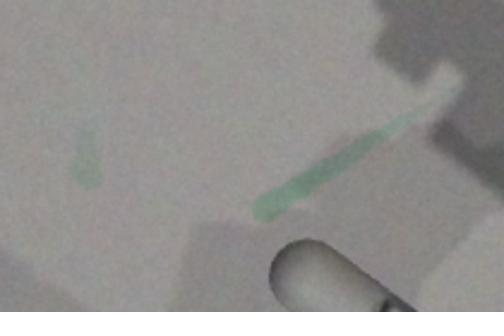

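move(
  target=[
    [0,0,0,0,0,0,0,0.754,0.576,0.696,0,0.754,0.576,0.696,0,0.754,0.576,0.696,0.714,0.678,0.226,0.168,0.4,-0.6,0.16017,0,0,0,0,0,0,-0.29,0.12,0.25,0,-0.29,0.12,0.25,0,0.754,0.576,0.696,-0.686,0.678,0.03,-0.02,0.4,-0.9],
    [0,0,0,0,0,0,0,0.754,0.576,0.696,0,0.754,0.576,0.696,0,0.754,0.576,0.696,0.714,0.678,0.226,0.168,0.4,-0.6,0.16017,0.28682,0.37682,0,0,0,0,-0.29,0.12,0.25,0,-0.29,0.12,0.25,0,0.754,0.576,0.696,-0.686,0.678,0.03,-0.02,0.4,-0.9],
    [0,0,0,0,0,0,0,0.754,0.576,0.696,0,0.754,0.576,0.696,0,0.754,0.576,0.696,0.714,0.678,0.226,0.168,0.4,-0.6,-0.01517,0.28682,0.37682,0,0,0,0,-0.29,0.12,0.25,0,-0.29,0.12,0.25,0,0.754,0.576,0.696,-0.686,0.678,0.03,-0.02,0.4,-0.9],
    [0,0,0,0,0,0,0,0.754,0.576,0.696,0,0.754,0.576,0.696,0,0.754,0.576,0.696,0.714,0.678,0.226,0.168,0.4,-0.6,0.16017,0.28682,0.37682,0,0,0,0,-0.29,0.12,0.25,0,-0.29,0.12,0.25,0,0.754,0.576,0.696,-0.686,0.678,0.03,-0.02,0.4,-0.9],
  ],
  speed=[0.12, 0.15, 0.08, 0.1],
  blend=[0.03, 0, 0, 0],
)

move(
  target=[
    [0,0,0,0,0,0,0,0.754,0.576,0.696,0,0.754,0.576,0.696,0,0.754,0.576,0.696,0.714,0.678,0.226,0.168,0.4,-0.6,-0.15,-0.1629,0.212,0,0,0,0,-0.29,0.12,0.25,0,-0.29,0.12,0.25,0,0.754,0.576,0.696,-0.686,0.678,0.03,-0.02,0.4,-0.9],
    [0,0,0,0,0,0,0,0.754,0.576,0.696,0,0.754,0.576,0.696,0,0.754,0.576,0.696,0.714,0.678,0.226,0.168,0.4,-0.6,-0.2425,-0.1629,0.212,0,0,0,0,-0.29,0.12,0.25,0,-0.29,0.12,0.25,0,0.754,0.576,0.696,-0.686,0.678,0.03,-0.02,0.4,-0.9],
    [0,0,0,0,0,0,0,0.754,0.576,0.696,0,0.754,0.576,0.696,0,0.754,0.576,0.696,0.714,0.678,0.226,0.168,0.4,-0.6,-0.2425,-0.1546,0.212,0,0,0,0,-0.29,0.12,0.25,0,-0.29,0.12,0.25,0,0.754,0.576,0.696,-0.686,0.678,0.03,-0.02,0.4,-0.9],
    [0,0,0,0,0,0,0,0.754,0.576,0.696,0,0.754,0.576,0.696,0,0.754,0.576,0.696,0.714,0.678,0.226,0.168,0.4,-0.6,-0.12,-0.1546,0.212,0,0,0,0,-0.29,0.12,0.25,0,-0.29,0.12,0.25,0,0.754,0.576,0.696,-0.686,0.678,0.03,-0.02,0.4,-0.9],
  ],
  speed=[0.12, 0.06, 0.02, 0.08],
  blend=[0, 0, 0.001, 0],
)

Scene clock: 1847.40 s.
left_arm: end_effector_position=(+0.5502, +0.0686, +0.2577) hand_goal=(+0.000, +0.754, +0.576, +0.696, +0.000, +0.754, +0.576, +0.696, +0.000, +0.754, +0.576, +0.696, +0.714, +0.678, +0.226, +0.168) hand_measured=(+0.000, +0.752, +0.576, +0.696, +0.000, +0.752, +0.576, +0.696, +0.000, +0.752, +0.576, +0.696, +0.714, +0.678, +0.224, +0.168) hand_current_ma=(+0, -3, +1, +0, +0, -3, +1, +0, +0, -4, +1, +0, +0, -1, -3, -1) hand_state=(goal, goal, goal, goal, goal, goal, goal, goal, goal, goal, goal, goal, goal, goal, goal, goal) hand_current_limit=0.40 hand_speed=-0.60 end_effector_quat_wxyz=(+0.002, +0.772, -0.555, +0.309) | right_arm: end_effector_position=(+0.7285, +0.3766, +0.2500) hand_goal=(+0.000, -0.290, +0.120, +0.250, +0.000, -0.290, +0.120, +0.250, +0.000, +0.754, +0.576, +0.696, -0.686, +0.678, +0.030, -0.020) hand_measured=(+0.008, -0.200, +0.148, +0.260, +0.004, -0.198, +0.148, +0.264, +0.004, +0.756, +0.576, +0.696, -0.682, +0.678, +0.124, +0.014) hand_current_ma=(+3, +214, +29, +6, +1, +223, +28, +8, +1, +0, +0, +0, +1, +0, +316, +65) hand_state=(goal, blocked, blocked, goal, goal, blocked, blocked, goal, goal, goal, goal, goal, goal, goal, blocked, blocked) hand_current_limit=0.40 hand_speed=-0.90 end_effector_quat_wxyz=(-0.272, +0.653, +0.272, +0.653)
Joint positions: left_arm=[3.761 -1.733 -1.781 -0.973 0.98 -2.915] | right_arm=[0.261 -1.072 1.502 -0.43 1.041 -1.57]
Joint torques (N m): left_arm=[-0.02 33.99 28.19 2.2 -2.2 -1.48] | right_arm=[1.69 -55.11 -31.73 -0.24 -0.71 -3.24]
Wrist force (N): left_arm=[-0.3 0.0 0.2] | right_arm=[0.2 0.3 -1.5]
Wrist torque (N m): left_arm=[-0.02 0.04 -0.04] | right_arm=[0.34 -0.04 0.31]
Wrist force, peak (N): left_arm=[-0.1 0.3 0.9] | right_arm=[0.6 0.4 -2.3]
Hand target: left_arm +0.5502, +0.0686, +0.2577; +0.002, +0.772, -0.555, +0.309 | right_arm +0.7285, +0.3766, +0.2500; -0.272, +0.653, +0.272, +0.653
Off the commanded pose: left_arm 0.000 m, 0 deg | right_arm 0.000 m, 0 deg.
move: done

Scene clock: 1852.10 s.
left_arm: end_effector_position=(+0.5502, +0.0686, +0.2577) hand_goal=(+0.000, +0.754, +0.576, +0.696, +0.000, +0.754, +0.576, +0.696, +0.000, +0.754, +0.576, +0.696, +0.714, +0.678, +0.226, +0.168) hand_measured=(+0.000, +0.752, +0.576, +0.696, +0.000, +0.752, +0.576, +0.696, +0.000, +0.752, +0.576, +0.696, +0.714, +0.678, +0.224, +0.168) hand_current_ma=(+0, -3, +1, +0, +0, -3, +1, +0, +0, -4, +1, +0, +0, -1, -3, -1) hand_state=(goal, goal, goal, goal, goal, goal, goal, goal, goal, goal, goal, goal, goal, goal, goal, goal) hand_current_limit=0.40 hand_speed=-0.60 end_effector_quat_wxyz=(+0.002, +0.772, -0.555, +0.309) | right_arm: end_effector_position=(+0.7520, +0.5322, +0.1780) hand_goal=(+0.000, -0.290, +0.120, +0.250, +0.000, -0.290, +0.120, +0.250, +0.000, +0.754, +0.576, +0.696, -0.686, +0.678, +0.030, -0.020) hand_measured=(+0.008, -0.200, +0.148, +0.260, +0.004, -0.198, +0.148, +0.264, +0.004, +0.756, +0.576, +0.696, -0.682, +0.678, +0.124, +0.014) hand_current_ma=(+3, +214, +29, +6, +1, +223, +28, +8, +1, +0, +0, +0, +1, +0, +316, +65) hand_state=(goal, blocked, blocked, goal, goal, blocked, blocked, goal, goal, goal, goal, goal, goal, goal, blocked, blocked) hand_current_limit=0.40 hand_speed=-0.90 end_effector_quat_wxyz=(-0.272, +0.653, +0.272, +0.653)
Joint positions: left_arm=[3.761 -1.733 -1.781 -0.973 0.98 -2.915] | right_arm=[0.483 -0.759 1.165 -0.406 1.264 -1.571]
Joint torques (N m): left_arm=[-0.71 34.87 26.9 2.22 -1.93 -1.56] | right_arm=[-11.21 -65.72 -31.3 -0.47 -2.02 1.23]
Wrist force (N): left_arm=[0.0 0.0 0.1] | right_arm=[0.6 0.5 -2.0]
Wrist torque (N m): left_arm=[-0.01 0.00 0.00] | right_arm=[0.40 -0.07 0.36]
Wrist force, peak (N): left_arm=[-0.3 0.2 0.8] | right_arm=[1.5 1.1 -2.2]
Hand target: left_arm +0.5502, +0.0686, +0.2577; +0.002, +0.772, -0.555, +0.309 | right_arm +0.7520, +0.5322, +0.1781; -0.272, +0.653, +0.272, +0.653
Off the commanded pose: left_arm 0.000 m, 0 deg | right_arm 0.000 m, 0 deg.
move: done

move(
  target=[
    [0,0,0,0,0,0,0,0.754,0.576,0.696,0,0.754,0.576,0.696,0,0.754,0.576,0.696,0.714,0.678,0.226,0.168,0.4,-0.6,-0.08,-0.39688,-0.67337,0,0,0,0,-0.29,0.12,0.25,0,-0.29,0.12,0.25,0,0.754,0.576,0.696,-0.686,0.678,0.03,-0.02,0.4,-0.9],
    [0,0,0,0,0,0,0,0.754,0.576,0.696,0,0.754,0.576,0.696,0,0.754,0.576,0.696,0.714,0.678,0.226,0.168,0.4,-0.6,-0.1185,-0.39688,-0.67337,0,0,0,0,-0.29,0.12,0.25,0,-0.29,0.12,0.25,0,0.754,0.576,0.696,-0.686,0.678,0.03,-0.02,0.4,-0.9],
    [0,0,0,0,0,0,0,0.754,0.576,0.696,0,0.754,0.576,0.696,0,0.754,0.576,0.696,0.714,0.678,0.226,0.168,0.4,-0.6,-0.1,-0.39688,-0.67337,0,0,0,0,-0.29,0.12,0.25,0,-0.29,0.12,0.25,0,0.754,0.576,0.696,-0.686,0.678,0.03,-0.02,0.4,-0.9],
    [0,0,0,0,0,0,0,0.754,0.576,0.696,0,0.754,0.576,0.696,0,0.754,0.576,0.696,0.714,0.678,0.226,0.168,0.4,-0.6,-0.1,-0.41225,-0.65269,0,0,0,0,-0.29,0.12,0.25,0,-0.29,0.12,0.25,0,0.754,0.576,0.696,-0.686,0.678,0.03,-0.02,0.4,-0.9],
    [0,0,0,0,0,0,0,0.754,0.576,0.696,0,0.754,0.576,0.696,0,0.754,0.576,0.696,0.714,0.678,0.226,0.168,0.4,-0.6,-0.1285,-0.41225,-0.65269,0,0,0,0,-0.29,0.12,0.25,0,-0.29,0.12,0.25,0,0.754,0.576,0.696,-0.686,0.678,0.03,-0.02,0.4,-0.9],
    [0,0,0,0,0,0,0,0.754,0.576,0.696,0,0.754,0.576,0.696,0,0.754,0.576,0.696,0.714,0.678,0.226,0.168,0.4,-0.6,-0.08,-0.41225,-0.65269,0,0,0,0,-0.29,0.12,0.25,0,-0.29,0.12,0.25,0,0.754,0.576,0.696,-0.686,0.678,0.03,-0.02,0.4,-0.9],
    [0,0,0,0,0,0,0,0.754,0.576,0.696,0,0.754,0.576,0.696,0,0.754,0.576,0.696,0.714,0.678,0.226,0.168,0.4,-0.6,-0.05,-0.28,-0.58,0,0,0,0,-0.29,0.12,0.25,0,-0.29,0.12,0.25,0,0.754,0.576,0.696,-0.686,0.678,0.03,-0.02,0.4,-0.9],
  ],
  speed=[0.18, 0.04, 0.06, 0.06, 0.06, 0.06, 0.2],
  blend=[0, 0, 0.001, 0.001, 0, 0.001, 0],
  cameras=["cam_sheet"],
)

zoom_image(
  camera="cam_sheet",
  region=[420, 310, 520, 390],
)

Scene clock: 1874.80 s.
left_arm: end_effector_position=(+0.5502, +0.0686, +0.2577) hand_goal=(+0.000, +0.754, +0.576, +0.696, +0.000, +0.754, +0.576, +0.696, +0.000, +0.754, +0.576, +0.696, +0.714, +0.678, +0.226, +0.168) hand_measured=(+0.000, +0.752, +0.576, +0.696, +0.000, +0.752, +0.576, +0.696, +0.000, +0.752, +0.576, +0.696, +0.714, +0.678, +0.224, +0.168) hand_current_ma=(+0, -3, +1, +0, +0, -3, +1, +0, +0, -4, +1, +0, +0, -1, -3, -1) hand_state=(goal, goal, goal, goal, goal, goal, goal, goal, goal, goal, goal, goal, goal, goal, goal, goal) hand_current_limit=0.40 hand_speed=-0.60 end_effector_quat_wxyz=(+0.002, +0.772, -0.555, +0.309) | right_arm: end_effector_position=(+0.3878, +0.4031, +0.1480) hand_goal=(+0.000, -0.290, +0.120, +0.250, +0.000, -0.290, +0.120, +0.250, +0.000, +0.754, +0.576, +0.696, -0.686, +0.678, +0.030, -0.020) hand_measured=(+0.008, -0.200, +0.148, +0.260, +0.004, -0.198, +0.148, +0.264, +0.004, +0.756, +0.576, +0.696, -0.682, +0.678, +0.124, +0.014) hand_current_ma=(+3, +214, +29, +6, +1, +223, +28, +8, +1, +0, +0, +0, +1, +0, +316, +65) hand_state=(goal, blocked, blocked, goal, goal, blocked, blocked, goal, goal, goal, goal, goal, goal, goal, blocked, blocked) hand_current_limit=0.40 hand_speed=-0.90 end_effector_quat_wxyz=(-0.272, +0.653, +0.272, +0.653)
Joint positions: left_arm=[3.761 -1.733 -1.781 -0.973 0.98 -2.915] | right_arm=[0.666 -1.392 2.305 -0.913 1.446 -1.571]
Joint torques (N m): left_arm=[0.12 35.59 27.82 1.94 -1.82 -1.74] | right_arm=[-11.38 -10.41 -25.35 -0.42 -2.47 2.71]
Wrist force (N): left_arm=[-0.1 -0.3 0.5] | right_arm=[0.6 0.4 -1.8]
Wrist torque (N m): left_arm=[-0.09 0.02 -0.01] | right_arm=[0.34 -0.08 0.35]
Wrist force, peak (N): left_arm=[-0.4 -0.2 1.0] | right_arm=[0.5 -0.2 -3.6]
Hand target: left_arm +0.5502, +0.0686, +0.2577; +0.002, +0.772, -0.555, +0.309 | right_arm +0.3878, +0.4031, +0.1480; -0.272, +0.653, +0.272, +0.653
Off the commanded pose: left_arm 0.000 m, 0 deg | right_arm 0.000 m, 0 deg.
move: done
Images, in order (width x height): cam_sheet 672x504.

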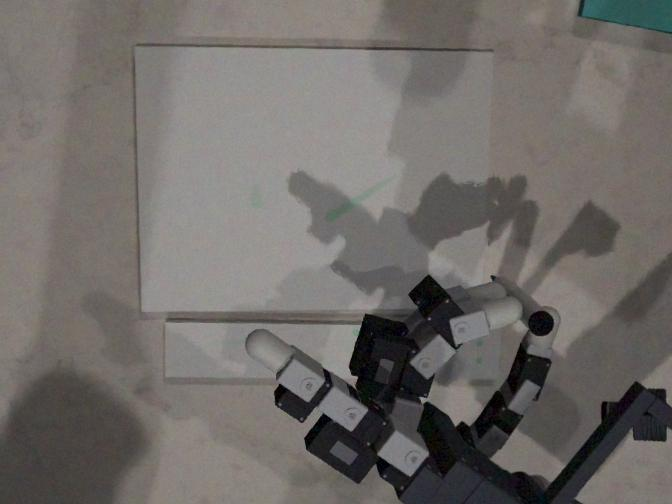

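Scaled by 5.040.

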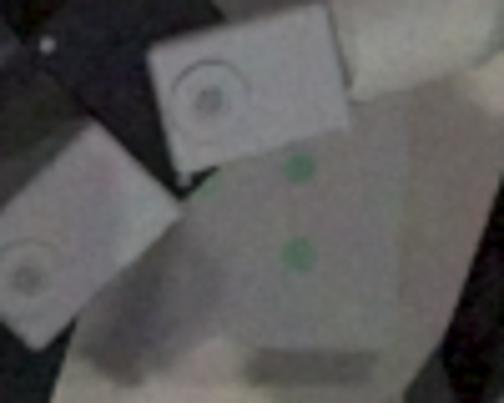

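move(
  target=[0,0,0,0,0,0,0,0.754,0.576,0.696,0,0.754,0.576,0.696,0,0.754,0.576,0.696,0.714,0.678,0.226,0.168,0.4,-0.6,-0.02,-0.09869,0.34416,0,0,0,0,-0.29,0.12,0.25,0,-0.29,0.12,0.25,0,0.754,0.576,0.696,-0.686,0.678,0.03,-0.02,0.4,-0.9],
  speed=0.2,
  cameras=["cam_sheet"],
)

zoom_image(
  camera="cam_sheet",
  region=[420, 310, 520, 390],
)

Scene clock: 1883.60 s.
left_arm: end_effector_position=(+0.5502, +0.0686, +0.2577) hand_goal=(+0.000, +0.754, +0.576, +0.696, +0.000, +0.754, +0.576, +0.696, +0.000, +0.754, +0.576, +0.696, +0.714, +0.678, +0.226, +0.168) hand_measured=(+0.000, +0.752, +0.576, +0.696, +0.000, +0.752, +0.576, +0.696, +0.000, +0.752, +0.576, +0.696, +0.714, +0.678, +0.224, +0.168) hand_current_ma=(+0, -3, +1, +0, +0, -3, +1, +0, +0, -4, +1, +0, +0, -1, -3, -1) hand_state=(goal, goal, goal, goal, goal, goal, goal, goal, goal, goal, goal, goal, goal, goal, goal, goal) hand_current_limit=0.40 hand_speed=-0.60 end_effector_quat_wxyz=(+0.002, +0.772, -0.555, +0.309) | right_arm: end_effector_position=(+0.4910, +0.5915, +0.1361) hand_goal=(+0.000, -0.290, +0.120, +0.250, +0.000, -0.290, +0.120, +0.250, +0.000, +0.754, +0.576, +0.696, -0.686, +0.678, +0.030, -0.020) hand_measured=(+0.008, -0.200, +0.148, +0.260, +0.004, -0.198, +0.148, +0.264, +0.004, +0.756, +0.576, +0.696, -0.682, +0.678, +0.124, +0.014) hand_current_ma=(+3, +214, +29, +6, +1, +223, +28, +8, +1, +0, +0, +0, +1, +0, +316, +65) hand_state=(goal, blocked, blocked, goal, goal, blocked, blocked, goal, goal, goal, goal, goal, goal, goal, blocked, blocked) hand_current_limit=0.40 hand_speed=-0.90 end_effector_quat_wxyz=(-0.272, +0.653, +0.272, +0.653)
Joint positions: left_arm=[3.761 -1.733 -1.781 -0.973 0.98 -2.915] | right_arm=[0.825 -0.965 1.668 -0.703 1.606 -1.571]
Joint torques (N m): left_arm=[-1.03 36.04 27.73 1.98 -2.05 -1.71] | right_arm=[10.85 -30.31 -28.75 -0.33 2.76 -2.62]
Wrist force (N): left_arm=[0.0 0.0 0.6] | right_arm=[0.1 0.6 -2.3]
Wrist torque (N m): left_arm=[-0.06 -0.01 -0.01] | right_arm=[0.44 0.01 0.29]
Wrist force, peak (N): left_arm=[-0.3 0.5 0.7] | right_arm=[0.9 1.2 -3.0]
Hand target: left_arm +0.5502, +0.0686, +0.2577; +0.002, +0.772, -0.555, +0.309 | right_arm +0.4910, +0.5915, +0.1361; -0.272, +0.653, +0.272, +0.653
Off the commanded pose: left_arm 0.000 m, 0 deg | right_arm 0.000 m, 0 deg.
move: done
Images, in order (width x height): cam_sheet 672x504.

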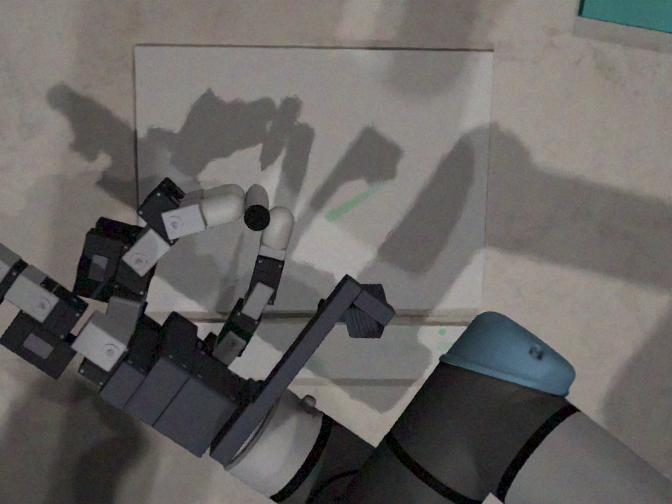

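Scaled by 5.040.

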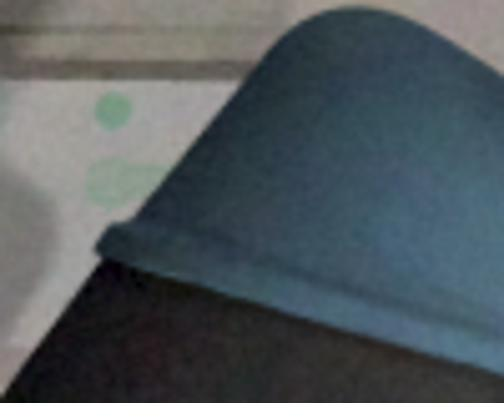

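move(
  target=[
    [0,0,0,0,0,0,0,0.754,0.576,0.696,0,0.754,0.576,0.696,0,0.754,0.576,0.696,0.714,0.678,0.226,0.168,0.4,-0.6,-0.0577,0,0,0,0,0,0,-0.29,0.12,0.25,0,-0.29,0.12,0.25,0,0.754,0.576,0.696,-0.686,0.678,0.03,-0.02,0.4,-0.9],
    [0,0,0,0,0,0,0,0.754,0.576,0.696,0,0.754,0.576,0.696,0,0.754,0.576,0.696,0.714,0.678,0.226,0.168,0.4,-0.6,-0.0402,0,0,0,0,0,0,-0.29,0.12,0.25,0,-0.29,0.12,0.25,0,0.754,0.576,0.696,-0.686,0.678,0.03,-0.02,0.4,-0.9],
    [0,0,0,0,0,0,0,0.754,0.576,0.696,0,0.754,0.576,0.696,0,0.754,0.576,0.696,0.714,0.678,0.226,0.168,0.4,-0.6,-0.0402,0.0039,0.00313,0,0,0,0,-0.29,0.12,0.25,0,-0.29,0.12,0.25,0,0.754,0.576,0.696,-0.686,0.678,0.03,-0.02,0.4,-0.9],
    [0,0,0,0,0,0,0,0.754,0.576,0.696,0,0.754,0.576,0.696,0,0.754,0.576,0.696,0.714,0.678,0.226,0.168,0.4,-0.6,-0.0571,0.0039,0.00313,0,0,0,0,-0.29,0.12,0.25,0,-0.29,0.12,0.25,0,0.754,0.576,0.696,-0.686,0.678,0.03,-0.02,0.4,-0.9],
    [0,0,0,0,0,0,0,0.754,0.576,0.696,0,0.754,0.576,0.696,0,0.754,0.576,0.696,0.714,0.678,0.226,0.168,0.4,-0.6,-0.0402,0.0039,0.00313,0,0,0,0,-0.29,0.12,0.25,0,-0.29,0.12,0.25,0,0.754,0.576,0.696,-0.686,0.678,0.03,-0.02,0.4,-0.9],
    [0,0,0,0,0,0,0,0.754,0.576,0.696,0,0.754,0.576,0.696,0,0.754,0.576,0.696,0.714,0.678,0.226,0.168,0.4,-0.6,0.02,0.2539,-0.34687,0,0,0,0,-0.29,0.12,0.25,0,-0.29,0.12,0.25,0,0.754,0.576,0.696,-0.686,0.678,0.03,-0.02,0.4,-0.9],
  ],
  speed=[0.06, 0.06, 0.06, 0.06, 0.06, 0.25],
  blend=[0, 0.001, 0.001, 0, 0.001, 0],
  cameras=["cam_sheet"],
)

zoom_image(
  camera="cam_sheet",
  region=[225, 170, 285, 230],
)

zoom_image(
  camera="cam_sheet",
  region=[220, 130, 430, 260],
)

Scene clock: 1902.00 s.
left_arm: end_effector_position=(+0.5502, +0.0686, +0.2577) hand_goal=(+0.000, +0.754, +0.576, +0.696, +0.000, +0.754, +0.576, +0.696, +0.000, +0.754, +0.576, +0.696, +0.714, +0.678, +0.226, +0.168) hand_measured=(+0.000, +0.752, +0.576, +0.696, +0.000, +0.752, +0.576, +0.696, +0.000, +0.752, +0.576, +0.696, +0.714, +0.678, +0.224, +0.168) hand_current_ma=(+0, -3, +1, +0, +0, -3, +1, +0, +0, -4, +1, +0, +0, -1, -3, -1) hand_state=(goal, goal, goal, goal, goal, goal, goal, goal, goal, goal, goal, goal, goal, goal, goal, goal) hand_current_limit=0.40 hand_speed=-0.60 end_effector_quat_wxyz=(+0.002, +0.772, -0.555, +0.309) | right_arm: end_effector_position=(+0.4529, +0.3364, +0.1480) hand_goal=(+0.000, -0.290, +0.120, +0.250, +0.000, -0.290, +0.120, +0.250, +0.000, +0.754, +0.576, +0.696, -0.686, +0.678, +0.030, -0.020) hand_measured=(+0.008, -0.200, +0.148, +0.260, +0.004, -0.198, +0.148, +0.264, +0.004, +0.756, +0.576, +0.696, -0.682, +0.678, +0.124, +0.014) hand_current_ma=(+3, +214, +29, +6, +1, +223, +28, +8, +1, +0, +0, +0, +1, +0, +316, +65) hand_state=(goal, blocked, blocked, goal, goal, blocked, blocked, goal, goal, goal, goal, goal, goal, goal, blocked, blocked) hand_current_limit=0.40 hand_speed=-0.90 end_effector_quat_wxyz=(-0.272, +0.653, +0.272, +0.653)
Joint positions: left_arm=[3.761 -1.733 -1.781 -0.973 0.98 -2.915] | right_arm=[0.372 -1.423 2.345 -0.922 1.152 -1.571]
Joint torques (N m): left_arm=[-0.85 35.74 28.22 2.03 -2.02 -1.6] | right_arm=[-12.3 -34.55 -5.13 -0.29 -2.56 2.62]
Wrist force (N): left_arm=[-0.2 0.2 0.5] | right_arm=[0.2 0.4 -2.2]
Wrist torque (N m): left_arm=[-0.03 0.03 -0.02] | right_arm=[0.38 -0.01 0.29]
Wrist force, peak (N): left_arm=[-0.3 0.1 0.9] | right_arm=[0.6 1.1 -3.1]
Hand target: left_arm +0.5502, +0.0686, +0.2577; +0.002, +0.772, -0.555, +0.309 | right_arm +0.4529, +0.3364, +0.1480; -0.272, +0.653, +0.272, +0.653
Off the commanded pose: left_arm 0.000 m, 0 deg | right_arm 0.000 m, 0 deg.
move: done
Images, in order (width x height): cam_sheet 672x504.

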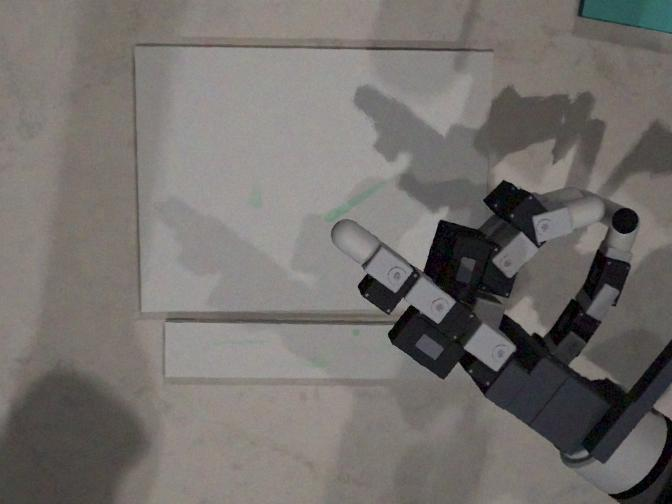

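Scaled by 8.400.

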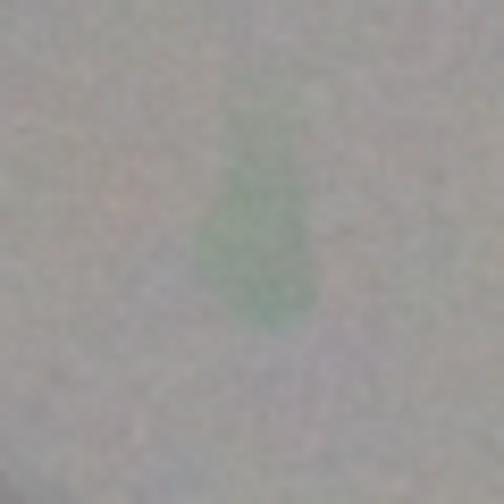

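Scaled by 2.400.

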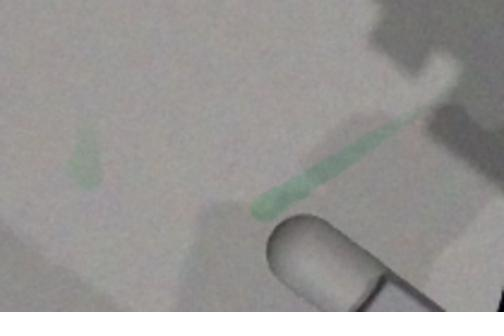

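move(
  target=[
    [0,0,0,0,0,0,0,0.754,0.576,0.696,0,0.754,0.576,0.696,0,0.754,0.576,0.696,0.714,0.678,0.226,0.168,0.4,-0.6,0.05,0.11615,0.58244,0,0,0,0,-0.29,0.12,0.25,0,-0.29,0.12,0.25,0,0.754,0.576,0.696,-0.686,0.678,0.03,-0.02,0.4,-0.9],
    [0,0,0,0,0,0,0,0.754,0.576,0.696,0,0.754,0.576,0.696,0,0.754,0.576,0.696,0.714,0.678,0.226,0.168,0.4,-0.6,-0.0725,0.11615,0.58244,0,0,0,0,-0.29,0.12,0.25,0,-0.29,0.12,0.25,0,0.754,0.576,0.696,-0.686,0.678,0.03,-0.02,0.4,-0.9],
    [0,0,0,0,0,0,0,0.754,0.576,0.696,0,0.754,0.576,0.696,0,0.754,0.576,0.696,0.714,0.678,0.226,0.168,0.4,-0.6,-0.0725,0.12448,0.58244,0,0,0,0,-0.29,0.12,0.25,0,-0.29,0.12,0.25,0,0.754,0.576,0.696,-0.686,0.678,0.03,-0.02,0.4,-0.9],
    [0,0,0,0,0,0,0,0.754,0.576,0.696,0,0.754,0.576,0.696,0,0.754,0.576,0.696,0.714,0.678,0.226,0.168,0.4,-0.6,-0.0725,0.10782,0.58244,0,0,0,0,-0.29,0.12,0.25,0,-0.29,0.12,0.25,0,0.754,0.576,0.696,-0.686,0.678,0.03,-0.02,0.4,-0.9],
    [0,0,0,0,0,0,0,0.754,0.576,0.696,0,0.754,0.576,0.696,0,0.754,0.576,0.696,0.714,0.678,0.226,0.168,0.4,-0.6,0.05,0.10782,0.58244,0,0,0,0,-0.29,0.12,0.25,0,-0.29,0.12,0.25,0,0.754,0.576,0.696,-0.686,0.678,0.03,-0.02,0.4,-0.9],
  ],
  speed=[0.18, 0.06, 0.02, 0.02, 0.08],
  blend=[0, 0, 0.001, 0.001, 0],
)

Scene clock: 1924.77 s.
left_arm: end_effector_position=(+0.5502, +0.0686, +0.2577) hand_goal=(+0.000, +0.754, +0.576, +0.696, +0.000, +0.754, +0.576, +0.696, +0.000, +0.754, +0.576, +0.696, +0.714, +0.678, +0.226, +0.168) hand_measured=(+0.000, +0.752, +0.576, +0.696, +0.000, +0.752, +0.576, +0.696, +0.000, +0.752, +0.576, +0.696, +0.714, +0.678, +0.224, +0.168) hand_current_ma=(+0, -3, +1, +0, +0, -3, +1, +0, +0, -4, +1, +0, +0, -1, -3, -1) hand_state=(goal, goal, goal, goal, goal, goal, goal, goal, goal, goal, goal, goal, goal, goal, goal, goal) hand_current_limit=0.40 hand_speed=-0.60 end_effector_quat_wxyz=(+0.002, +0.772, -0.555, +0.309) | right_arm: end_effector_position=(+0.7446, +0.5393, +0.1780) hand_goal=(+0.000, -0.290, +0.120, +0.250, +0.000, -0.290, +0.120, +0.250, +0.000, +0.754, +0.576, +0.696, -0.686, +0.678, +0.030, -0.020) hand_measured=(+0.008, -0.200, +0.148, +0.260, +0.004, -0.198, +0.148, +0.264, +0.004, +0.756, +0.576, +0.696, -0.682, +0.678, +0.124, +0.014) hand_current_ma=(+3, +214, +29, +6, +1, +223, +28, +8, +1, +0, +0, +0, +1, +0, +316, +65) hand_state=(goal, blocked, blocked, goal, goal, blocked, blocked, goal, goal, goal, goal, goal, goal, goal, blocked, blocked) hand_current_limit=0.40 hand_speed=-0.90 end_effector_quat_wxyz=(-0.272, +0.653, +0.272, +0.653)
Joint positions: left_arm=[3.761 -1.733 -1.781 -0.973 0.98 -2.915] | right_arm=[0.498 -0.762 1.17 -0.408 1.278 -1.571]
Joint torques (N m): left_arm=[0.03 35.83 28.76 2 -2.08 -1.6] | right_arm=[7.28 -65.74 -32.04 -0.58 2.13 1.03]
Wrist force (N): left_arm=[-0.3 0.0 0.4] | right_arm=[0.5 0.3 -1.8]
Wrist torque (N m): left_arm=[-0.04 0.03 -0.02] | right_arm=[0.35 -0.07 0.42]
Wrist force, peak (N): left_arm=[-0.1 0.1 1.0] | right_arm=[0.3 0.0 -3.1]
Hand target: left_arm +0.5502, +0.0686, +0.2577; +0.002, +0.772, -0.555, +0.309 | right_arm +0.7447, +0.5393, +0.1781; -0.272, +0.653, +0.272, +0.653
Off the commanded pose: left_arm 0.000 m, 0 deg | right_arm 0.000 m, 0 deg.
move: done

move(
  target=[
    [0,0,0,0,0,0,0,0.754,0.576,0.696,0,0.754,0.576,0.696,0,0.754,0.576,0.696,0.714,0.678,0.226,0.168,0.4,-0.6,-0.08,-0.4848,-0.49413,0,0,0,0,-0.29,0.12,0.25,0,-0.29,0.12,0.25,0,0.754,0.576,0.696,-0.686,0.678,0.03,-0.02,0.4,-0.9],
    [0,0,0,0,0,0,0,0.754,0.576,0.696,0,0.754,0.576,0.696,0,0.754,0.576,0.696,0.714,0.678,0.226,0.168,0.4,-0.6,-0.1185,-0.4848,-0.49413,0,0,0,0,-0.29,0.12,0.25,0,-0.29,0.12,0.25,0,0.754,0.576,0.696,-0.686,0.678,0.03,-0.02,0.4,-0.9],
    [0,0,0,0,0,0,0,0.754,0.576,0.696,0,0.754,0.576,0.696,0,0.754,0.576,0.696,0.714,0.678,0.226,0.168,0.4,-0.6,-0.1085,-0.4848,-0.49413,0,0,0,0,-0.29,0.12,0.25,0,-0.29,0.12,0.25,0,0.754,0.576,0.696,-0.686,0.678,0.03,-0.02,0.4,-0.9],
    [0,0,0,0,0,0,0,0.754,0.576,0.696,0,0.754,0.576,0.696,0,0.754,0.576,0.696,0.714,0.678,0.226,0.168,0.4,-0.6,-0.1085,-0.4769,-0.50483,0,0,0,0,-0.29,0.12,0.25,0,-0.29,0.12,0.25,0,0.754,0.576,0.696,-0.686,0.678,0.03,-0.02,0.4,-0.9],
    [0,0,0,0,0,0,0,0.754,0.576,0.696,0,0.754,0.576,0.696,0,0.754,0.576,0.696,0.714,0.678,0.226,0.168,0.4,-0.6,-0.1285,-0.4769,-0.50483,0,0,0,0,-0.29,0.12,0.25,0,-0.29,0.12,0.25,0,0.754,0.576,0.696,-0.686,0.678,0.03,-0.02,0.4,-0.9],
    [0,0,0,0,0,0,0,0.754,0.576,0.696,0,0.754,0.576,0.696,0,0.754,0.576,0.696,0.714,0.678,0.226,0.168,0.4,-0.6,-0.08,-0.4769,-0.50483,0,0,0,0,-0.29,0.12,0.25,0,-0.29,0.12,0.25,0,0.754,0.576,0.696,-0.686,0.678,0.03,-0.02,0.4,-0.9],
    [0,0,0,0,0,0,0,0.754,0.576,0.696,0,0.754,0.576,0.696,0,0.754,0.576,0.696,0.714,0.678,0.226,0.168,0.4,-0.6,-0.05,-0.10697,-0.5827,0,0,0,0,-0.29,0.12,0.25,0,-0.29,0.12,0.25,0,0.754,0.576,0.696,-0.686,0.678,0.03,-0.02,0.4,-0.9],
  ],
  speed=[0.18, 0.04, 0.06, 0.06, 0.06, 0.06, 0.2],
  blend=[0, 0, 0.001, 0.001, 0, 0.001, 0],
  cameras=["cam_sheet"],
)

zoom_image(
  camera="cam_sheet",
  region=[300, 310, 400, 390],
)

Scene clock: 1943.27 s.
left_arm: end_effector_position=(+0.5502, +0.0686, +0.2577) hand_goal=(+0.000, +0.754, +0.576, +0.696, +0.000, +0.754, +0.576, +0.696, +0.000, +0.754, +0.576, +0.696, +0.714, +0.678, +0.226, +0.168) hand_measured=(+0.000, +0.752, +0.576, +0.696, +0.000, +0.752, +0.576, +0.696, +0.000, +0.752, +0.576, +0.696, +0.714, +0.678, +0.224, +0.168) hand_current_ma=(+0, -3, +1, +0, +0, -3, +1, +0, +0, -4, +1, +0, +0, -1, -3, -1) hand_state=(goal, goal, goal, goal, goal, goal, goal, goal, goal, goal, goal, goal, goal, goal, goal, goal) hand_current_limit=0.40 hand_speed=-0.60 end_effector_quat_wxyz=(+0.002, +0.772, -0.555, +0.309) | right_arm: end_effector_position=(+0.4531, +0.3360, +0.1480) hand_goal=(+0.000, -0.290, +0.120, +0.250, +0.000, -0.290, +0.120, +0.250, +0.000, +0.754, +0.576, +0.696, -0.686, +0.678, +0.030, -0.020) hand_measured=(+0.008, -0.200, +0.148, +0.260, +0.004, -0.198, +0.148, +0.264, +0.004, +0.756, +0.576, +0.696, -0.682, +0.678, +0.124, +0.014) hand_current_ma=(+3, +214, +29, +6, +1, +223, +28, +8, +1, +0, +0, +0, +1, +0, +316, +65) hand_state=(goal, blocked, blocked, goal, goal, blocked, blocked, goal, goal, goal, goal, goal, goal, goal, blocked, blocked) hand_current_limit=0.40 hand_speed=-0.90 end_effector_quat_wxyz=(-0.272, +0.653, +0.272, +0.653)
Joint positions: left_arm=[3.761 -1.733 -1.781 -0.973 0.98 -2.915] | right_arm=[0.37 -1.423 2.345 -0.922 1.15 -1.571]
Joint torques (N m): left_arm=[-0.17 34.19 27.45 1.97 -2.07 -1.43] | right_arm=[-11.33 -33.32 -5.51 -0.26 -2.37 2.6]
Wrist force (N): left_arm=[0.1 0.1 0.3] | right_arm=[0.3 0.5 -1.8]
Wrist torque (N m): left_arm=[-0.03 -0.01 0.00] | right_arm=[0.37 -0.02 0.38]
Wrist force, peak (N): left_arm=[0.0 0.4 1.0] | right_arm=[0.8 -0.5 -3.1]
Hand target: left_arm +0.5502, +0.0686, +0.2577; +0.002, +0.772, -0.555, +0.309 | right_arm +0.4531, +0.3359, +0.1480; -0.272, +0.653, +0.272, +0.653
Off the commanded pose: left_arm 0.000 m, 0 deg | right_arm 0.000 m, 0 deg.
move: done
Images, in order (width x height): cam_sheet 672x504.

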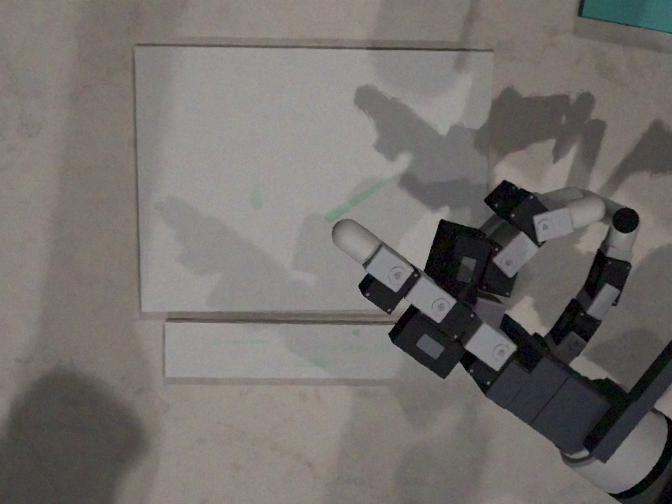

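Scaled by 5.040.

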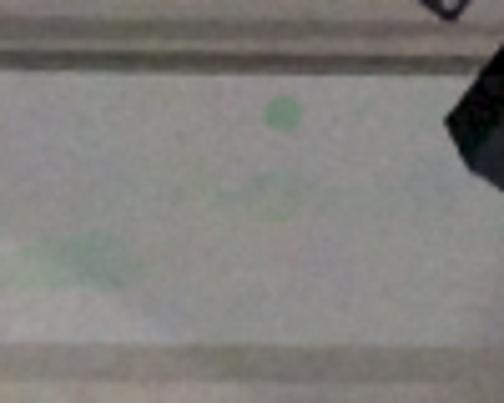

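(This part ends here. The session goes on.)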